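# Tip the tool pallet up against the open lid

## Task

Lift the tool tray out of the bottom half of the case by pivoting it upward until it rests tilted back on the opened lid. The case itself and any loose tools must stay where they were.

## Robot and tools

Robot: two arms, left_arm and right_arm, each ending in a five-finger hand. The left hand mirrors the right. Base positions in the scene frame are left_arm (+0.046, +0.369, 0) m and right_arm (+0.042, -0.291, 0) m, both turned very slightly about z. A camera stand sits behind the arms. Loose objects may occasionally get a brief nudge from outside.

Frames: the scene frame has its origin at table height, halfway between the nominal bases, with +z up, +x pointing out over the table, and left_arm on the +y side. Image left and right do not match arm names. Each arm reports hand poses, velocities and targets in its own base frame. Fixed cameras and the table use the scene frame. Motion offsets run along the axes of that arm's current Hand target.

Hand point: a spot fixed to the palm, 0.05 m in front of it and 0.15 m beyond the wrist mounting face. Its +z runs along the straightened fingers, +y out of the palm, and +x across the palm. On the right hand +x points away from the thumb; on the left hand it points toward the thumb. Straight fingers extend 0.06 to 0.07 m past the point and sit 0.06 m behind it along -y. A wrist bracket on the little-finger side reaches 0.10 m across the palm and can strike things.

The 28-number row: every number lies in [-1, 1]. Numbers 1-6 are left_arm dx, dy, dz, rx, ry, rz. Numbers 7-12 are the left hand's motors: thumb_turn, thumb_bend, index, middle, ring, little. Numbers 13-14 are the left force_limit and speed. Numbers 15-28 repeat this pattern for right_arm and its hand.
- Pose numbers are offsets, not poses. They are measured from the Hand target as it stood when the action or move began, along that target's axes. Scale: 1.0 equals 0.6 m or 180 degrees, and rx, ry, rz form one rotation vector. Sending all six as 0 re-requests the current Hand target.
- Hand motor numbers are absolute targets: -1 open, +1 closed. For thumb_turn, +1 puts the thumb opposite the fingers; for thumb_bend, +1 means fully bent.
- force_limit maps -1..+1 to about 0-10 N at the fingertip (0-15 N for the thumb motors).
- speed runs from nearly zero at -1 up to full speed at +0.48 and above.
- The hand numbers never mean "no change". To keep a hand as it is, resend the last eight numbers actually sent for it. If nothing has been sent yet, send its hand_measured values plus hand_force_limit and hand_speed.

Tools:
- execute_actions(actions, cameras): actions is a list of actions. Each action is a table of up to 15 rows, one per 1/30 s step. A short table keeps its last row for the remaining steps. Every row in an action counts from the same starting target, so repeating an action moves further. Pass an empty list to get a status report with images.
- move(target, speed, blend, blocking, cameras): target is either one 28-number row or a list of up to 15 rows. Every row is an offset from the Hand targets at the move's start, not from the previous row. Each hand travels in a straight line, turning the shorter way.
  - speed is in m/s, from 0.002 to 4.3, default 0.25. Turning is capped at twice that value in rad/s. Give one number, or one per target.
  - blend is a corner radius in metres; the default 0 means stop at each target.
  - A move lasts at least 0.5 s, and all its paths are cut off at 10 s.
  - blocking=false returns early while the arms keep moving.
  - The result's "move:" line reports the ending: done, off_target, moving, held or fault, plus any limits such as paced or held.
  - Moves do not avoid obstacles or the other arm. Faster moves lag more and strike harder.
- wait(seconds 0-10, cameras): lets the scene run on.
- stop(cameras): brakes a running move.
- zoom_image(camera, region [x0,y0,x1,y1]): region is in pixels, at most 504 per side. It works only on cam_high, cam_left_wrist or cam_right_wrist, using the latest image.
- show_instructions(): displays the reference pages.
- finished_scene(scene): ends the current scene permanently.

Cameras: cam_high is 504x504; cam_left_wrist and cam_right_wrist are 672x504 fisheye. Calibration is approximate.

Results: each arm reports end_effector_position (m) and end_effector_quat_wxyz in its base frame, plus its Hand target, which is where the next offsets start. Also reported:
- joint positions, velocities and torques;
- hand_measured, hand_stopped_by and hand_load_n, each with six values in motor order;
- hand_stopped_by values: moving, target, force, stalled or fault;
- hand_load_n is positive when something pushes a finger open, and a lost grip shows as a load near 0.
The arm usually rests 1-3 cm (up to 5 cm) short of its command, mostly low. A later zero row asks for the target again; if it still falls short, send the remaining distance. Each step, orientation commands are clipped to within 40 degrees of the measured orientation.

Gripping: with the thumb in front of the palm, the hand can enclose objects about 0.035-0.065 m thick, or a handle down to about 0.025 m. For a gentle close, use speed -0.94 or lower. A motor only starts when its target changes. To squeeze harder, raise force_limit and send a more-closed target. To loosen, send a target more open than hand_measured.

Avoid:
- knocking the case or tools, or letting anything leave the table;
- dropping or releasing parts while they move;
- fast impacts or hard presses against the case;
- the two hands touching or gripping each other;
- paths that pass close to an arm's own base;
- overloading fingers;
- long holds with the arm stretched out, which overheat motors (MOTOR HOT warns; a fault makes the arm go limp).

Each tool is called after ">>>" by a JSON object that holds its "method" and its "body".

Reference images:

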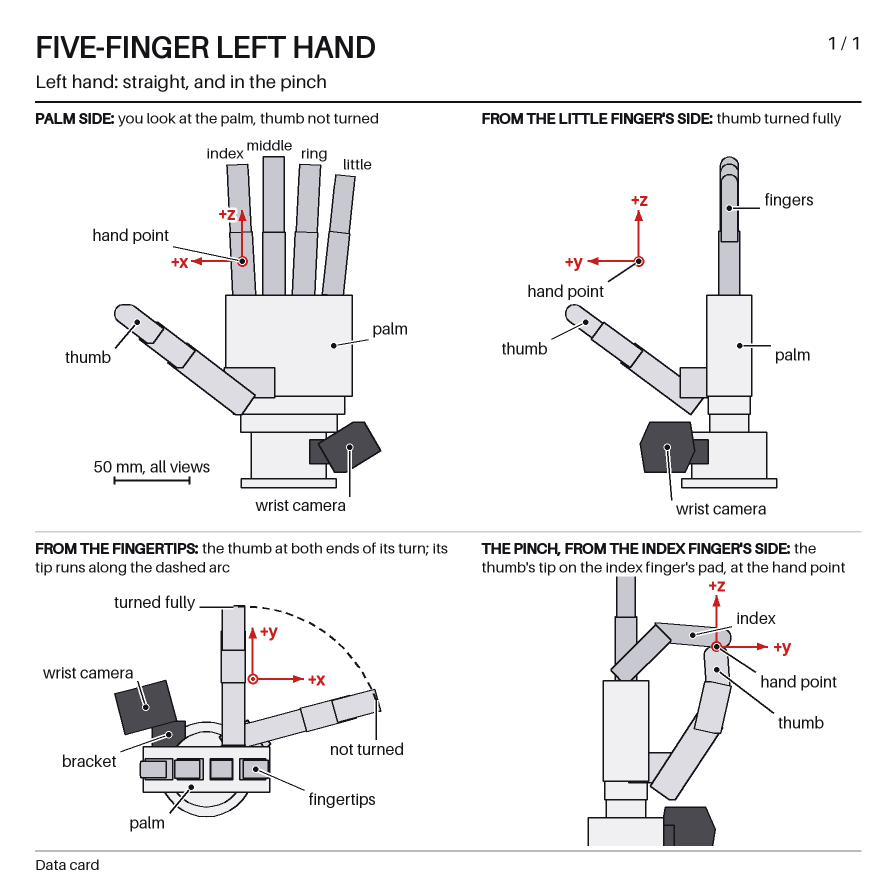

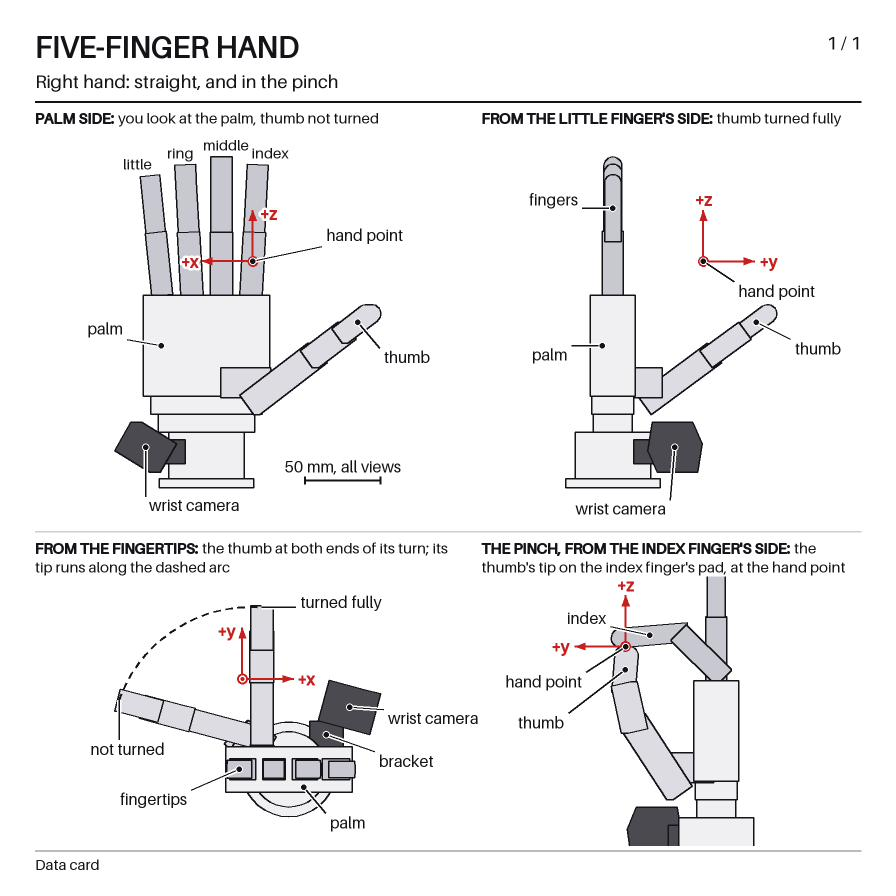

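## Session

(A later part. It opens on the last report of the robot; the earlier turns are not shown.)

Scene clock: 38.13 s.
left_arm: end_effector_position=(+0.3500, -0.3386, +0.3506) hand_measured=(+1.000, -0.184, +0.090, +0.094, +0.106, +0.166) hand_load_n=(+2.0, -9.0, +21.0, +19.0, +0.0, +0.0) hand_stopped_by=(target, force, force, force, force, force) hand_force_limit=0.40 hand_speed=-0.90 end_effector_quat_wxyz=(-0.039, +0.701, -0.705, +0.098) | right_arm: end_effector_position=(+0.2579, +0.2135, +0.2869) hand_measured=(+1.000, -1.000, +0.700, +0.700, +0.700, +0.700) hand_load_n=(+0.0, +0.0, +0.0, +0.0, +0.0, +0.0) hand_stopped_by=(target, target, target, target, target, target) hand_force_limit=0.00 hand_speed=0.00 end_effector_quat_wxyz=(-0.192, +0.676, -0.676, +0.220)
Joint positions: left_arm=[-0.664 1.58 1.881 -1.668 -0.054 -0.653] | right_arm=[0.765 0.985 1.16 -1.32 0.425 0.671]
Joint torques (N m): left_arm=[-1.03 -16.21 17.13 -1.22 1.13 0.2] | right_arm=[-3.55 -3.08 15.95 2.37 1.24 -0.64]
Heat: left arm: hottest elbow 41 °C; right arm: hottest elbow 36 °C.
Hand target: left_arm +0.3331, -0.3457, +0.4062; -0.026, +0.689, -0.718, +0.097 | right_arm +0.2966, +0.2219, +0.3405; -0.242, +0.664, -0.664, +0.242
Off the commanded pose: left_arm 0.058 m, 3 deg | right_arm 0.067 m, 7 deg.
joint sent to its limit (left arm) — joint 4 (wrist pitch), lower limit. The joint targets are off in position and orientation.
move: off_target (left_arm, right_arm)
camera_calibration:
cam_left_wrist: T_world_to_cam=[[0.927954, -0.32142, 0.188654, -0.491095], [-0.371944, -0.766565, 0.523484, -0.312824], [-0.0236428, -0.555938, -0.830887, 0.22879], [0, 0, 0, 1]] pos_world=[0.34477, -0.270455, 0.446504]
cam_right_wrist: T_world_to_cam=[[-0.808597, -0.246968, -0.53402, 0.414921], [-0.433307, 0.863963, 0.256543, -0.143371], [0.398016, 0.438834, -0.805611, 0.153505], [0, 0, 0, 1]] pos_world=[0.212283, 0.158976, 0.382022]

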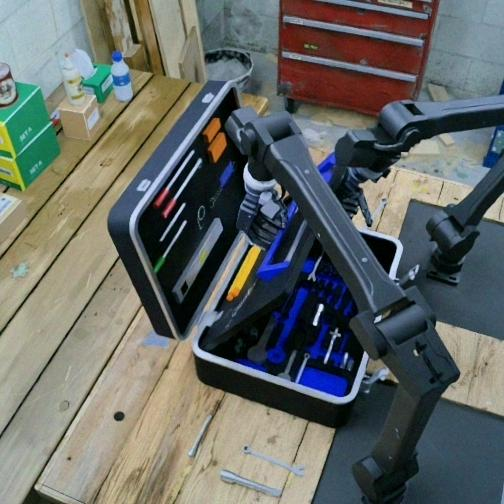

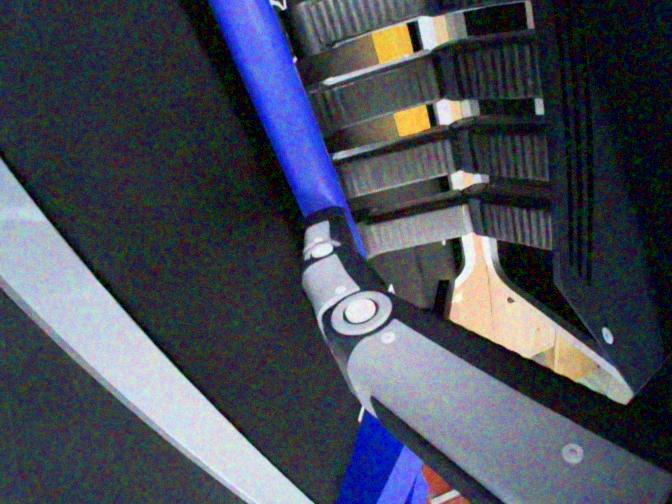

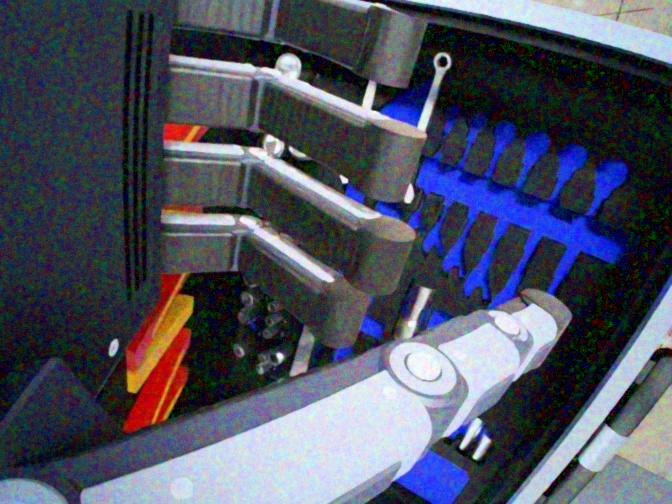

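>>> {"method": "move", "body": {"target": [-0.0193,-0.0344,0.0792,0,0,0,1,-0.1,0.35,0.35,0.35,0.4,0.4,-0.9,0,-0.072,0.0137,-0.0556,0,0,1,-1,0.7,0.7,0.7,0.7,0,0], "speed": 0.06, "cameras": ["all"]}}

Scene clock: 40.60 s.
left_arm: end_effector_position=(+0.3887, -0.3379, +0.3652) hand_measured=(+1.000, -0.184, +0.090, +0.094, +0.106, +0.166) hand_load_n=(+3.0, -12.0, +12.0, +15.5, +0.0, +0.0) hand_stopped_by=(target, force, force, force, force, force) hand_force_limit=0.40 hand_speed=-0.90 end_effector_quat_wxyz=(-0.045, +0.716, -0.684, +0.131) | right_arm: end_effector_position=(+0.2853, +0.2136, +0.3204) hand_measured=(+1.000, -1.000, +0.700, +0.700, +0.700, +0.700) hand_load_n=(+0.0, +0.0, +0.0, +0.0, +0.0, +0.0) hand_stopped_by=(target, target, target, target, target, target) hand_force_limit=0.00 hand_speed=0.00 end_effector_quat_wxyz=(-0.131, +0.691, -0.694, +0.156)
Joint positions: left_arm=[-0.615 1.619 1.962 -1.641 -0.049 -0.653] | right_arm=[0.627 1.153 1.39 -1.491 0.265 0.588]
Joint torques (N m): left_arm=[-1.55 -12.81 10.06 -2.25 0.94 0.58] | right_arm=[-3.43 -3.66 15.79 2.93 1.03 -0.55]
Heat: left arm: hottest elbow 41 °C; right arm: hottest elbow 37 °C.
Hand target: left_arm +0.3621, -0.3399, +0.3620; -0.026, +0.689, -0.718, +0.097 | right_arm +0.3350, +0.2217, +0.3620; -0.183, +0.683, -0.683, +0.183
Off the commanded pose: left_arm 0.027 m, 7 deg | right_arm 0.065 m, 7 deg.
joint sent to its limit (left arm) — joint 4 (wrist pitch), lower limit. The joint targets still meet the commanded pose.
move: off_target (left_arm, right_arm)
camera_calibration:
cam_left_wrist: T_world_to_cam=[[0.930546, -0.267361, 0.250207, -0.534681], [-0.363219, -0.760611, 0.538092, -0.31223], [0.0464455, -0.591599, -0.804894, 0.193368], [0, 0, 0, 1]] pos_world=[0.375156, -0.266042, 0.45743]
cam_right_wrist: T_world_to_cam=[[-0.89367, -0.239572, -0.37942, 0.42818], [-0.373747, 0.865338, 0.333921, -0.182183], [0.248328, 0.440223, -0.862866, 0.230237], [0, 0, 0, 1]] pos_world=[0.257387, 0.158874, 0.421958]

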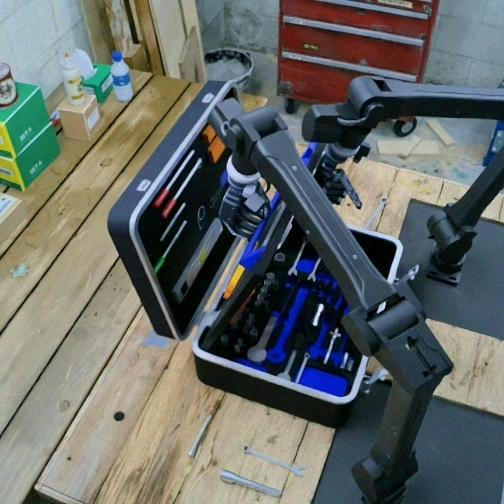

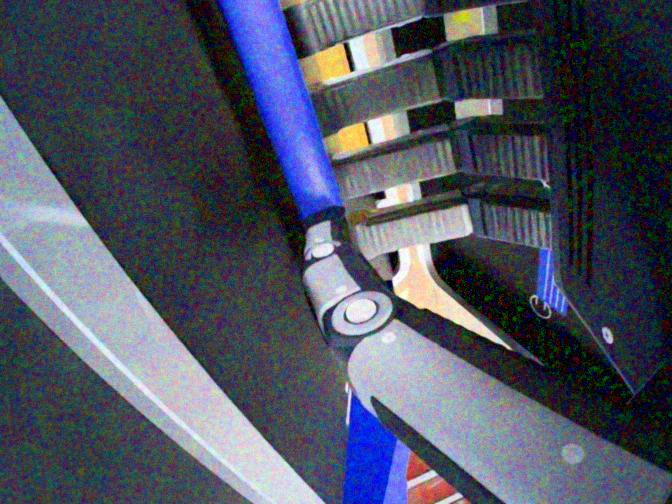

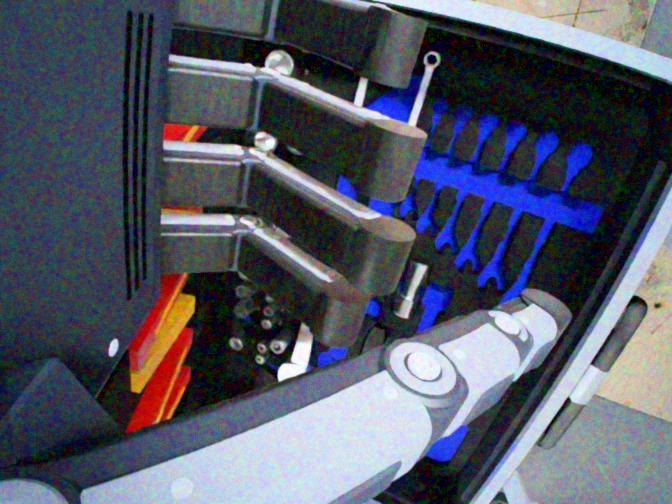

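>>> {"method": "move", "body": {"target": [-0.005,-0.0448,0.0017,0,0,0,1,-0.1,-0.6,-0.6,-0.6,-0.6,0.4,0,0,0,0,0,0,0,1,-1,0.7,0.7,0.7,0.7,0,0], "speed": 0.1, "cameras": ["cam_left_wrist"]}}

Scene clock: 42.00 s.
left_arm: end_effector_position=(+0.3849, -0.3374, +0.3674) hand_measured=(+1.000, -0.184, -0.600, -0.600, -0.600, -0.600) hand_load_n=(+1.0, -3.0, +0.0, +0.0, +0.0, +0.0) hand_stopped_by=(target, force, target, target, target, target) hand_force_limit=0.40 hand_speed=0.00 end_effector_quat_wxyz=(-0.029, +0.695, -0.709, +0.120) | right_arm: end_effector_position=(+0.2961, +0.2130, +0.3253) hand_measured=(+1.000, -1.000, +0.700, +0.700, +0.700, +0.700) hand_load_n=(+0.5, +0.0, +0.0, +0.0, +0.0, +0.0) hand_stopped_by=(target, target, target, target, target, target) hand_force_limit=0.00 hand_speed=0.00 end_effector_quat_wxyz=(-0.131, +0.692, -0.692, +0.159)
Joint positions: left_arm=[-0.608 1.643 1.999 -1.679 -0.013 -0.587] | right_arm=[0.611 1.175 1.42 -1.492 0.266 0.567]
Joint torques (N m): left_arm=[0.21 -11.75 12.59 -0.53 0.01 0.24] | right_arm=[-2.32 -5.48 14.2 2.92 0.89 -0.41]
Heat: left arm: hottest elbow 41 °C; right arm: hottest elbow 37 °C.
Hand target: left_arm +0.3890, -0.3379, +0.3655; -0.026, +0.689, -0.718, +0.097 | right_arm +0.3349, +0.2218, +0.3620; -0.183, +0.683, -0.683, +0.183
Off the commanded pose: left_arm 0.004 m, 3 deg | right_arm 0.054 m, 7 deg.
joint sent to its limit (left arm) — joint 4 (wrist pitch), lower limit. The joint targets still meet the commanded pose.
move: off_target (left_arm, right_arm)
camera_calibration:
cam_left_wrist: T_world_to_cam=[[0.918323, -0.32946, 0.219407, -0.53652], [-0.395345, -0.735896, 0.54969, -0.297916], [-0.0196407, -0.591534, -0.806041, 0.221506], [0, 0, 0, 1]] pos_world=[0.37927, -0.264969, 0.460021]
Images, in order (width x height): cam_left_wrist 672x504.

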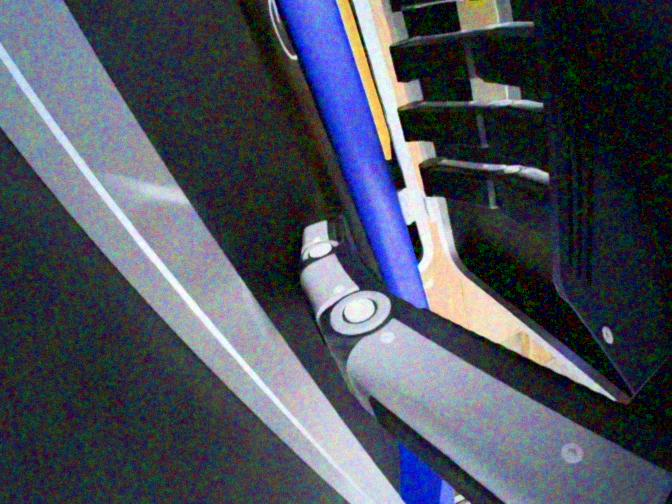

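>>> {"method": "move", "body": {"target": [[0.0226,-0.0343,-0.1133,0.028,0,0,1,-0.1,-0.6,-0.6,-0.6,-0.6,0.4,0,0,0,0,0,0,0,1,-1,0.7,0.7,0.7,0.7,0,0],[0.0325,-0.0527,-0.2163,0.111,0,0,1,-0.1,-0.6,-0.6,-0.6,-0.6,0.4,0,0,0,0,0,0,0,1,-1,0.7,0.7,0.7,0.7,0,0]], "speed": 0.15, "blend": 0.01, "cameras": ["all"]}}

Scene clock: 45.03 s.
left_arm: end_effector_position=(+0.4022, -0.3427, +0.4752) hand_measured=(+1.000, -0.186, -0.600, -0.600, -0.600, -0.600) hand_load_n=(+0.0, +0.0, +0.0, +0.0, +0.0, +0.0) hand_stopped_by=(target, force, target, target, target, target) hand_force_limit=0.40 hand_speed=0.00 end_effector_quat_wxyz=(-0.146, +0.669, -0.690, +0.234) | right_arm: end_effector_position=(+0.3044, +0.2127, +0.3281) hand_measured=(+1.000, -1.000, +0.700, +0.700, +0.700, +0.700) hand_load_n=(+0.0, -0.5, +0.0, +0.0, +0.5, +0.0) hand_stopped_by=(target, target, target, target, target, target) hand_force_limit=0.00 hand_speed=0.00 end_effector_quat_wxyz=(-0.136, +0.692, -0.690, +0.165)
Joint positions: left_arm=[-0.678 1.635 2.275 -1.694 -0.225 -0.587] | right_arm=[0.601 1.184 1.432 -1.479 0.271 0.551]
Joint torques (N m): left_arm=[-0.44 -13.63 13.41 0.8 -0.33 -0.03] | right_arm=[-1.61 -6.18 13.53 2.5 0.62 -0.25]
Heat: left arm: hottest elbow 41 °C; right arm: hottest elbow 39 °C.
Hand target: left_arm +0.3968, -0.3450, +0.5001; -0.145, +0.674, -0.690, +0.220 | right_arm +0.3349, +0.2218, +0.3620; -0.183, +0.683, -0.683, +0.183
Off the commanded pose: left_arm 0.026 m, 2 deg | right_arm 0.047 m, 6 deg.
joint sent to its limit (left arm) — joint 4 (wrist pitch), lower limit. The joint targets are off in orientation, not in position.
move: off_target (left_arm, right_arm)
camera_calibration:
cam_left_wrist: T_world_to_cam=[[0.79918, -0.319687, 0.509029, -0.66423], [-0.546436, -0.739217, 0.393657, -0.220527], [0.250436, -0.592755, -0.765456, 0.17731], [0, 0, 0, 1]] pos_world=[0.365931, -0.270261, 0.560648]
cam_right_wrist: T_world_to_cam=[[-0.884204, -0.247704, -0.396012, 0.452137], [-0.385956, 0.864974, 0.320715, -0.168776], [0.263097, 0.436421, -0.860416, 0.227994], [0, 0, 0, 1]] pos_world=[0.274656, 0.158481, 0.429351]

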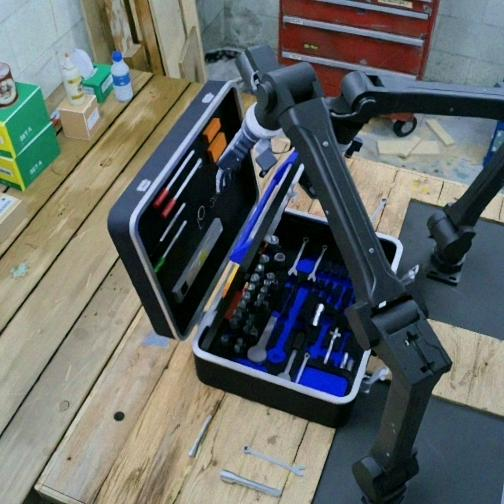

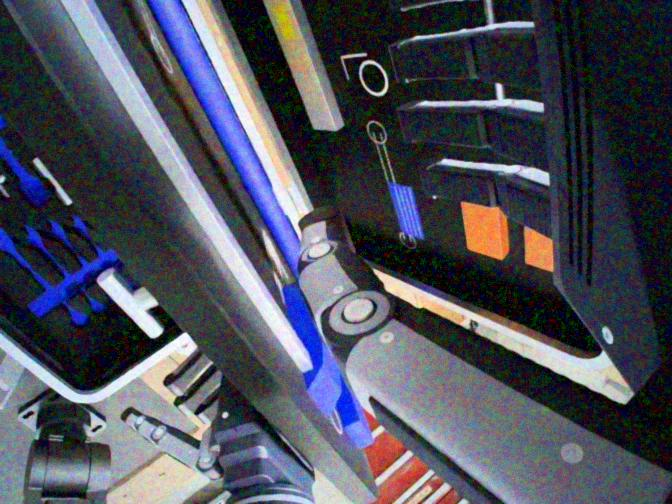

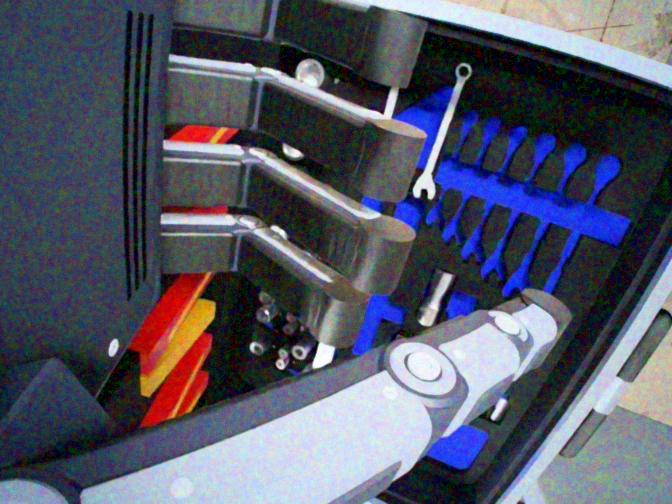

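>>> {"method": "move", "body": {"target": [[-0.051,-0.0422,-0.0683,0.0556,-0.01,0,1,-0.1,-0.6,-0.6,-0.6,-0.6,0.4,0,0,0,0,0,0,0,1,-1,0.7,0.7,0.7,0.7,0,0],[-0.1827,-0.0862,-0.0575,0.1667,-0.02,0,-1,-1,0,0,0,0,0.4,0,0,-0.1049,-0.0183,-0.0444,0,0,1,-1,0.7,0.7,0.7,0.7,0,0]], "speed": [0.2,0.12], "blend": 0.02, "cameras": ["all"]}}

Scene clock: 49.63 s.
left_arm: end_effector_position=(+0.4276, -0.2366, +0.5433) hand_measured=(-1.000, -1.000, +0.000, +0.000, +0.000, +0.000) hand_load_n=(-0.5, +0.0, +0.5, +0.0, +0.0, +0.0) hand_stopped_by=(target, target, target, target, target, target) hand_force_limit=0.40 hand_speed=0.00 end_effector_quat_wxyz=(-0.332, +0.621, -0.609, +0.365) | right_arm: end_effector_position=(+0.3713, +0.2217, +0.3879) hand_measured=(+1.000, -1.000, +0.700, +0.700, +0.700, +0.700) hand_load_n=(+0.0, +0.0, +0.0, +0.0, +0.0, +0.0) hand_stopped_by=(target, target, target, target, target, target) hand_force_limit=0.00 hand_speed=0.00 end_effector_quat_wxyz=(-0.121, +0.698, -0.693, +0.130)
Joint positions: left_arm=[-0.592 1.288 1.91 -1.234 -0.467 -0.364] | right_arm=[0.495 1.423 1.817 -1.652 0.177 0.459]
Joint torques (N m): left_arm=[0.79 -9.23 8.2 2.67 -0.31 0.11] | right_arm=[-1.44 -9.23 11.33 0.54 0.08 -0.04]
Heat: left arm: hottest elbow 41 °C; right arm: hottest elbow 40 °C.
Hand target: left_arm +0.4299, -0.2321, +0.5452; -0.336, +0.620, -0.605, +0.370 | right_arm +0.3839, +0.2218, +0.4030; -0.135, +0.694, -0.694, +0.135
Off the commanded pose: left_arm 0.005 m, 1 deg | right_arm 0.020 m, 2 deg.
move: off_target (right_arm)
camera_calibration:
cam_left_wrist: T_world_to_cam=[[0.500834, -0.288598, 0.816013, -0.717068], [-0.59106, -0.802764, 0.0788548, 0.0200732], [0.632308, -0.521806, -0.57263, 0.0346901], [0, 0, 0, 1]] pos_world=[0.349061, -0.172729, 0.603418]
cam_right_wrist: T_world_to_cam=[[-0.908308, -0.245495, -0.338687, 0.523496], [-0.368763, 0.852146, 0.371296, -0.193012], [0.19746, 0.462146, -0.864541, 0.278186], [0, 0, 0, 1]] pos_world=[0.349389, 0.164428, 0.489469]

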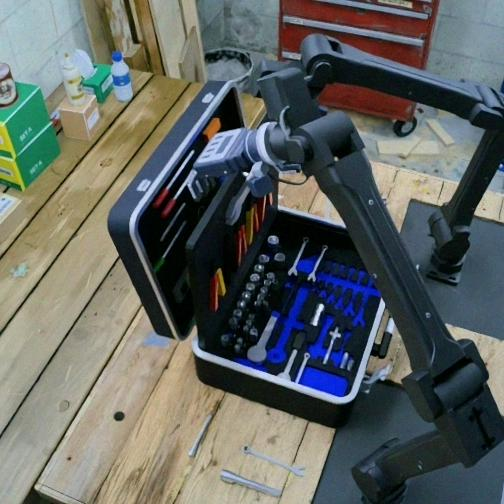

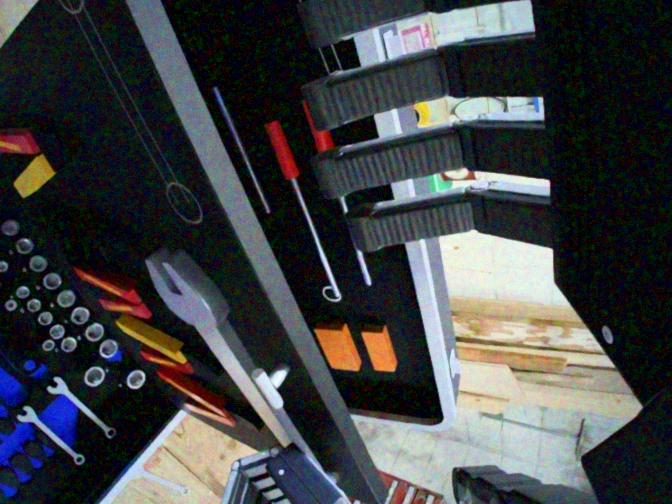

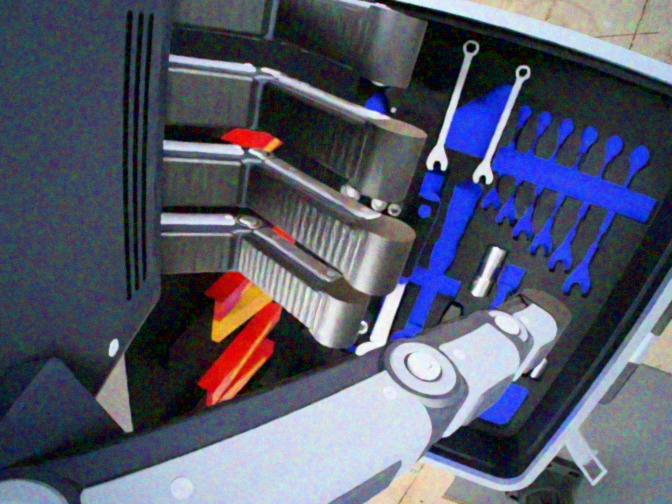

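>>> {"method": "move", "body": {"target": [[-0.0015,0.0008,0.0486,0,0,0,-1,-1,0,0,0,0,0.4,0,0,0,0,0,0,0,1,-1,0.7,0.7,0.7,0.7,0,0],[-0.0074,0.0987,0.1053,0,0,0,-1,-1,0,0,0,0,0.4,0,0,0,0,0,0,0,1,-1,0.7,0.7,0.7,0.7,0,0]], "speed": 0.15, "blend": 0.01, "cameras": ["cam_left_wrist","cam_high"]}}

Scene clock: 51.57 s.
left_arm: end_effector_position=(+0.4530, -0.2359, +0.4611) hand_measured=(-1.000, -1.000, +0.000, +0.000, +0.000, +0.000) hand_load_n=(+0.0, +0.0, +0.0, +0.0, +0.0, +0.0) hand_stopped_by=(target, target, target, target, target, target) hand_force_limit=0.40 hand_speed=0.00 end_effector_quat_wxyz=(-0.332, +0.622, -0.608, +0.365) | right_arm: end_effector_position=(+0.3713, +0.2217, +0.3879) hand_measured=(+1.000, -1.000, +0.700, +0.700, +0.700, +0.700) hand_load_n=(+0.0, -0.5, +0.0, +0.0, +0.0, +0.0) hand_stopped_by=(target, target, target, target, target, target) hand_force_limit=0.00 hand_speed=0.00 end_effector_quat_wxyz=(-0.121, +0.698, -0.693, +0.130)
Joint positions: left_arm=[-0.553 1.227 1.61 -0.985 -0.438 -0.343] | right_arm=[0.495 1.423 1.817 -1.652 0.177 0.459]
Joint torques (N m): left_arm=[0.62 -9.29 9.26 2.7 -0.26 0.14] | right_arm=[-1.44 -9.23 11.36 0.57 0.08 -0.04]
Heat: left arm: hottest elbow 40 °C; right arm: hottest elbow 40 °C.
Hand target: left_arm +0.4551, -0.2319, +0.4621; -0.336, +0.620, -0.605, +0.370 | right_arm +0.3839, +0.2218, +0.4030; -0.135, +0.694, -0.694, +0.135
Off the commanded pose: left_arm 0.004 m, 1 deg | right_arm 0.020 m, 2 deg.
move: off_target (right_arm)
camera_calibration:
cam_left_wrist: T_world_to_cam=[[0.501531, -0.28574, 0.81659, -0.662451], [-0.588094, -0.804871, 0.0795542, 0.0400142], [0.634518, -0.52013, -0.571709, -0.0291272], [0, 0, 0, 1]] pos_world=[0.374253, -0.172232, 0.521115]
Images, in order (width x height): cam_high 504x504, cam_left_wrist 672x504.

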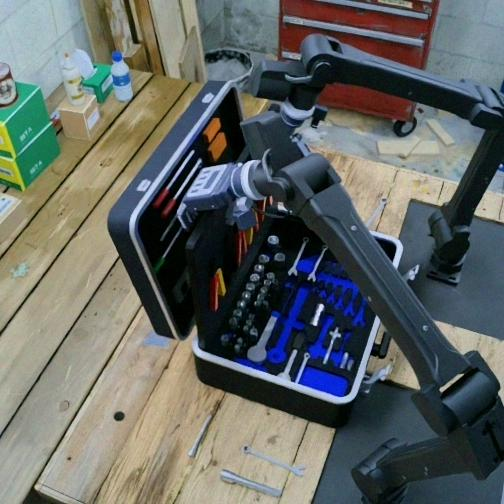

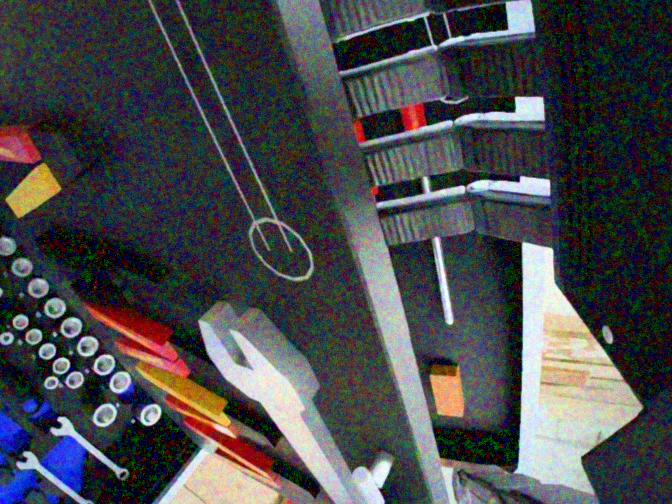

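>>> {"method": "move", "body": {"target": [[0,0,0,0,0,0,-1,-1,0,0,0,0,0.4,0,0,-0.0631,0.004,0,0,0,1,-1,0.7,0.7,0.7,0.7,0,0],[0,-0.0167,0.0288,0,0,0,-1,-1,0,0,0,0,0.4,0,0,-0.1197,0.0197,0,0,0,1,-1,0.7,0.7,0.7,0.7,0,0]], "speed": [0.06,0.04], "blend": 0.01, "cameras": ["cam_left_wrist","cam_high"]}}

Scene clock: 54.10 s.
left_arm: end_effector_position=(+0.4880, -0.2350, +0.4555) hand_measured=(-1.000, -1.000, +0.000, +0.000, +0.000, +0.000) hand_load_n=(-0.5, +0.0, +5.5, +9.5, +3.0, +0.0) hand_stopped_by=(target, target, target, target, target, target) hand_force_limit=0.40 hand_speed=0.00 end_effector_quat_wxyz=(-0.339, +0.629, -0.588, +0.380) | right_arm: end_effector_position=(+0.4282, +0.2287, +0.4118) hand_measured=(+1.000, -1.000, +0.700, +0.700, +0.700, +0.700) hand_load_n=(+0.0, +0.0, +0.0, +0.0, +0.0, +0.0) hand_stopped_by=(target, target, target, target, target, target) hand_force_limit=0.00 hand_speed=0.00 end_effector_quat_wxyz=(-0.145, +0.701, -0.687, +0.128)
Joint positions: left_arm=[-0.513 1.269 1.606 -0.894 -0.425 -0.342] | right_arm=[0.441 1.565 2.036 -1.677 0.138 0.395]
Joint torques (N m): left_arm=[-0.15 -10.29 12.68 -0.51 0.12 0.3] | right_arm=[-3.02 -9 12.36 0.68 0.45 -0.08]
Heat: left arm: hottest elbow 40 °C; right arm: hottest elbow 41 °C.
Hand target: left_arm +0.4749, -0.2320, +0.4621; -0.336, +0.620, -0.605, +0.370 | right_arm +0.4550, +0.2217, +0.4191; -0.135, +0.694, -0.694, +0.135
Off the commanded pose: left_arm 0.015 m, 3 deg | right_arm 0.029 m, 2 deg.
joint sent to its limit (right arm) — joint 4 (wrist pitch), lower limit. The joint targets still meet the commanded pose.
move: off_target (left_arm, right_arm)
camera_calibration:
cam_left_wrist: T_world_to_cam=[[0.480491, -0.247779, 0.841269, -0.667242], [-0.567569, -0.819141, 0.0829057, 0.0468429], [0.668576, -0.517314, -0.534222, -0.0871177], [0, 0, 0, 1]] pos_world=[0.405435, -0.172025, 0.510906]
Images, in order (width x height): cam_high 504x504, cam_left_wrist 672x504.

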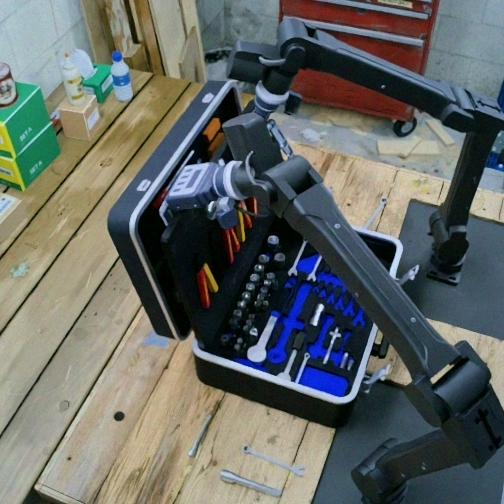

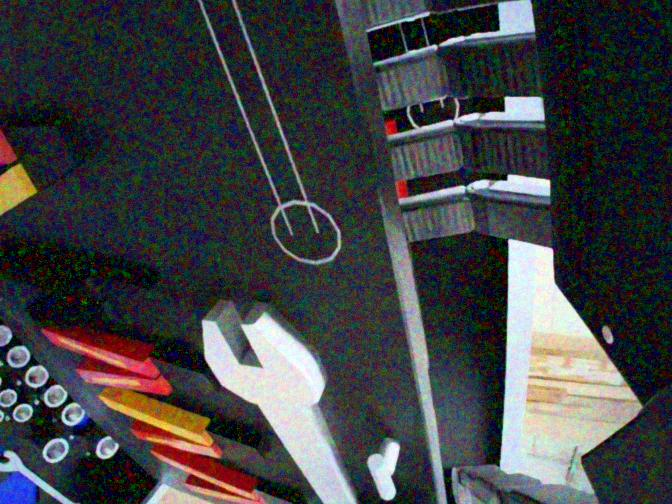

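>>> {"method": "move", "body": {"target": [[0,-0.0569,0.0981,0,0,0,-1,-1,0,0,0,0,0.4,0,0,0,0,0,0,0,1,-1,0.7,0.7,0.7,0.7,0,0]], "speed": 0.035, "cameras": ["cam_left_wrist","cam_high"]}}

Scene clock: 56.73 s.
left_arm: end_effector_position=(+0.5149, -0.2320, +0.4473) hand_measured=(-1.000, -1.000, +0.000, +0.000, +0.000, +0.000) hand_load_n=(+0.0, +0.0, +2.0, +1.0, -0.5, -1.0) hand_stopped_by=(target, target, target, target, target, target) hand_force_limit=0.40 hand_speed=0.00 end_effector_quat_wxyz=(-0.326, +0.625, -0.611, +0.361) | right_arm: end_effector_position=(+0.4440, +0.2236, +0.4069) hand_measured=(+1.000, -1.000, +0.700, +0.700, +0.700, +0.700) hand_load_n=(+0.0, +0.0, +0.0, +0.0, +0.0, +0.0) hand_stopped_by=(target, target, target, target, target, target) hand_force_limit=0.00 hand_speed=0.00 end_effector_quat_wxyz=(-0.139, +0.696, -0.692, +0.132)
Joint positions: left_arm=[-0.465 1.351 1.686 -0.932 -0.357 -0.297] | right_arm=[0.421 1.599 2.064 -1.677 0.144 0.39]
Joint torques (N m): left_arm=[1.32 -6.65 17.18 2.66 -0.06 0.28] | right_arm=[-1.14 -12.1 10.76 0.69 0.23 -0.04]
Heat: left arm: hottest elbow 41 °C; right arm: hottest elbow 41 °C.
Hand target: left_arm +0.5430, -0.2325, +0.4623; -0.336, +0.620, -0.605, +0.370 | right_arm +0.4549, +0.2218, +0.4192; -0.135, +0.694, -0.694, +0.135
Off the commanded pose: left_arm 0.032 m, 2 deg | right_arm 0.016 m, 1 deg.
joint sent to its limit (right arm) — joint 4 (wrist pitch), lower limit. The joint targets still meet the commanded pose.
move: off_target (left_arm, right_arm)
camera_calibration:
cam_left_wrist: T_world_to_cam=[[0.514321, -0.284262, 0.809116, -0.683969], [-0.588353, -0.803383, 0.0917438, 0.0756555], [0.623951, -0.523232, -0.580443, -0.0657028], [0, 0, 0, 1]] pos_world=[0.437287, -0.168024, 0.508333]
Images, in order (width x height): cam_high 504x504, cam_left_wrist 672x504.

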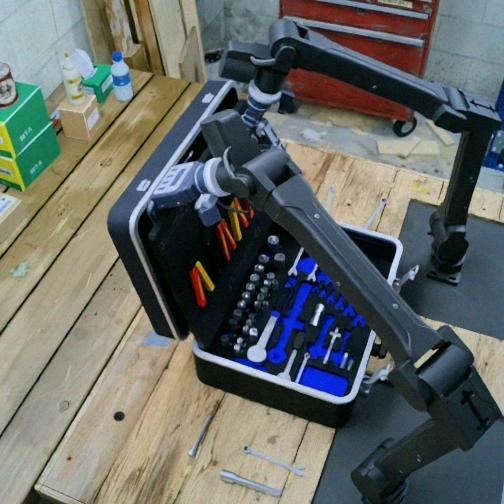

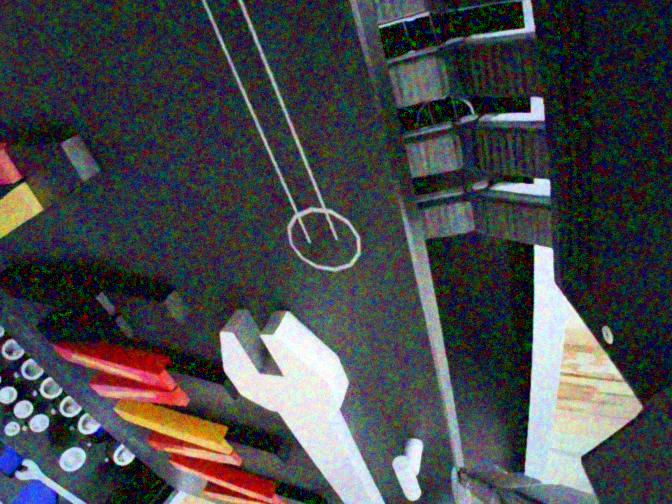

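>>> {"method": "move", "body": {"target": [[0.0094,-0.1515,-0.0973,0,0,0,-1,-1,0,0,0,0,0.4,0,0,0,0,0,0,0,1,-1,0.7,0.7,0.7,0.7,0,0],[0.0124,-0.1628,-0.1772,0,0,0,-1,-1,0,0,0,0,0.4,0,0,0.092,-0.039,0,0,0,1,-1,0.7,0.7,0.7,0.7,0,0],[-0.0403,0.0295,-0.355,0,0,0,-1,-1,0,0,0,0,0.4,0,0,0.1232,-0.1398,0,0,0,1,-1,0.7,0.7,0.7,0.7,0,0]], "speed": [0.06,0.15,0.2], "blend": 0.015, "cameras": ["all"]}}

Scene clock: 60.93 s.
left_arm: end_effector_position=(+0.3473, -0.1954, +0.5550) hand_measured=(-1.000, -1.000, +0.000, +0.000, +0.000, +0.000) hand_load_n=(+0.0, +0.0, +0.0, +0.0, +0.0, +0.0) hand_stopped_by=(target, target, target, target, target, target) hand_force_limit=0.40 hand_speed=0.00 end_effector_quat_wxyz=(-0.339, +0.619, -0.607, +0.365) | right_arm: end_effector_position=(+0.3605, +0.2198, +0.4668) hand_measured=(+1.000, -1.000, +0.700, +0.700, +0.700, +0.700) hand_load_n=(+0.0, +0.0, +0.0, +0.0, +0.0, +0.0) hand_stopped_by=(target, target, target, target, target, target) hand_force_limit=0.00 hand_speed=0.00 end_effector_quat_wxyz=(-0.204, +0.686, -0.682, +0.150)
Joint positions: left_arm=[-0.643 1.102 1.807 -1.325 -0.523 -0.391] | right_arm=[0.498 1.369 1.962 -1.677 0.165 0.451]
Joint torques (N m): left_arm=[-0.67 -4.84 7.82 2.48 -0.44 -0.09] | right_arm=[0.67 -9.93 6.67 0.91 0.24 0.13]
Heat: left arm: hottest elbow 41 °C; right arm: hottest elbow 41 °C.
Hand target: left_arm +0.3500, -0.2025, +0.5521; -0.336, +0.620, -0.605, +0.370 | right_arm +0.3548, +0.2218, +0.4691; -0.135, +0.694, -0.694, +0.135
Off the commanded pose: left_arm 0.008 m, 1 deg | right_arm 0.006 m, 8 deg.
joint sent to its limit (right arm) — joint 4 (wrist pitch), lower limit. The joint targets are off in orientation, not in position.
move: off_target (right_arm)
camera_calibration:
cam_left_wrist: T_world_to_cam=[[0.493699, -0.291342, 0.819378, -0.674431], [-0.585857, -0.80774, 0.0657915, 0.00927791], [0.642677, -0.51252, -0.569465, 0.110126], [0, 0, 0, 1]] pos_world=[0.267626, -0.132554, 0.614717]
cam_right_wrist: T_world_to_cam=[[-0.843353, -0.222051, -0.489336, 0.581708], [-0.437483, 0.812504, 0.385288, -0.197783], [0.312033, 0.539009, -0.782371, 0.252869], [0, 0, 0, 1]] pos_world=[0.325155, 0.153569, 0.558691]

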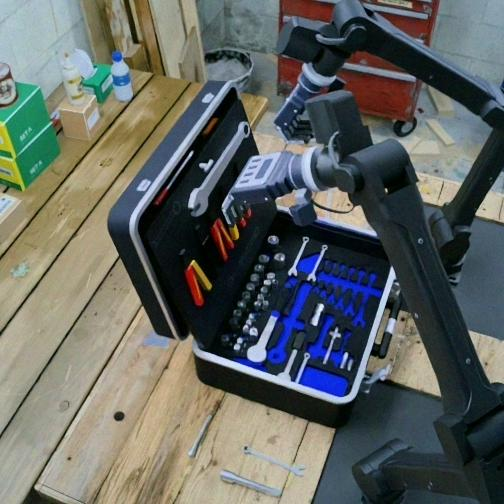

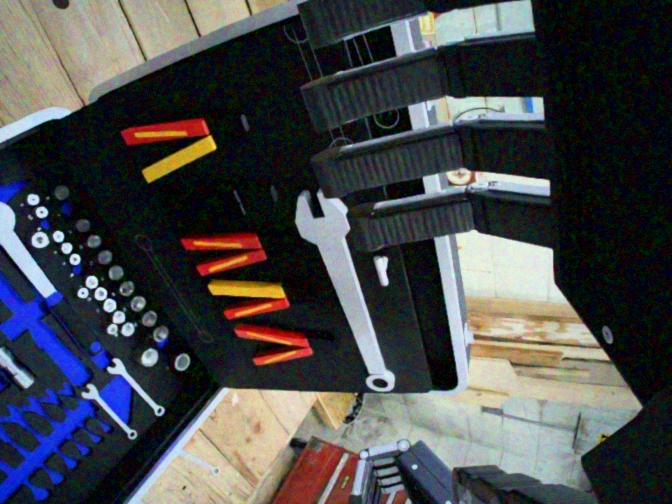

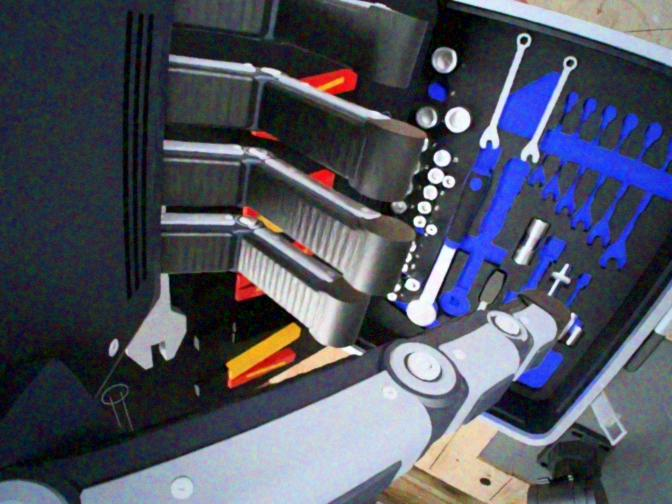

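>>> {"method": "finished_scene", "body": {"scene": 2}}

The scene is finished: the task was done.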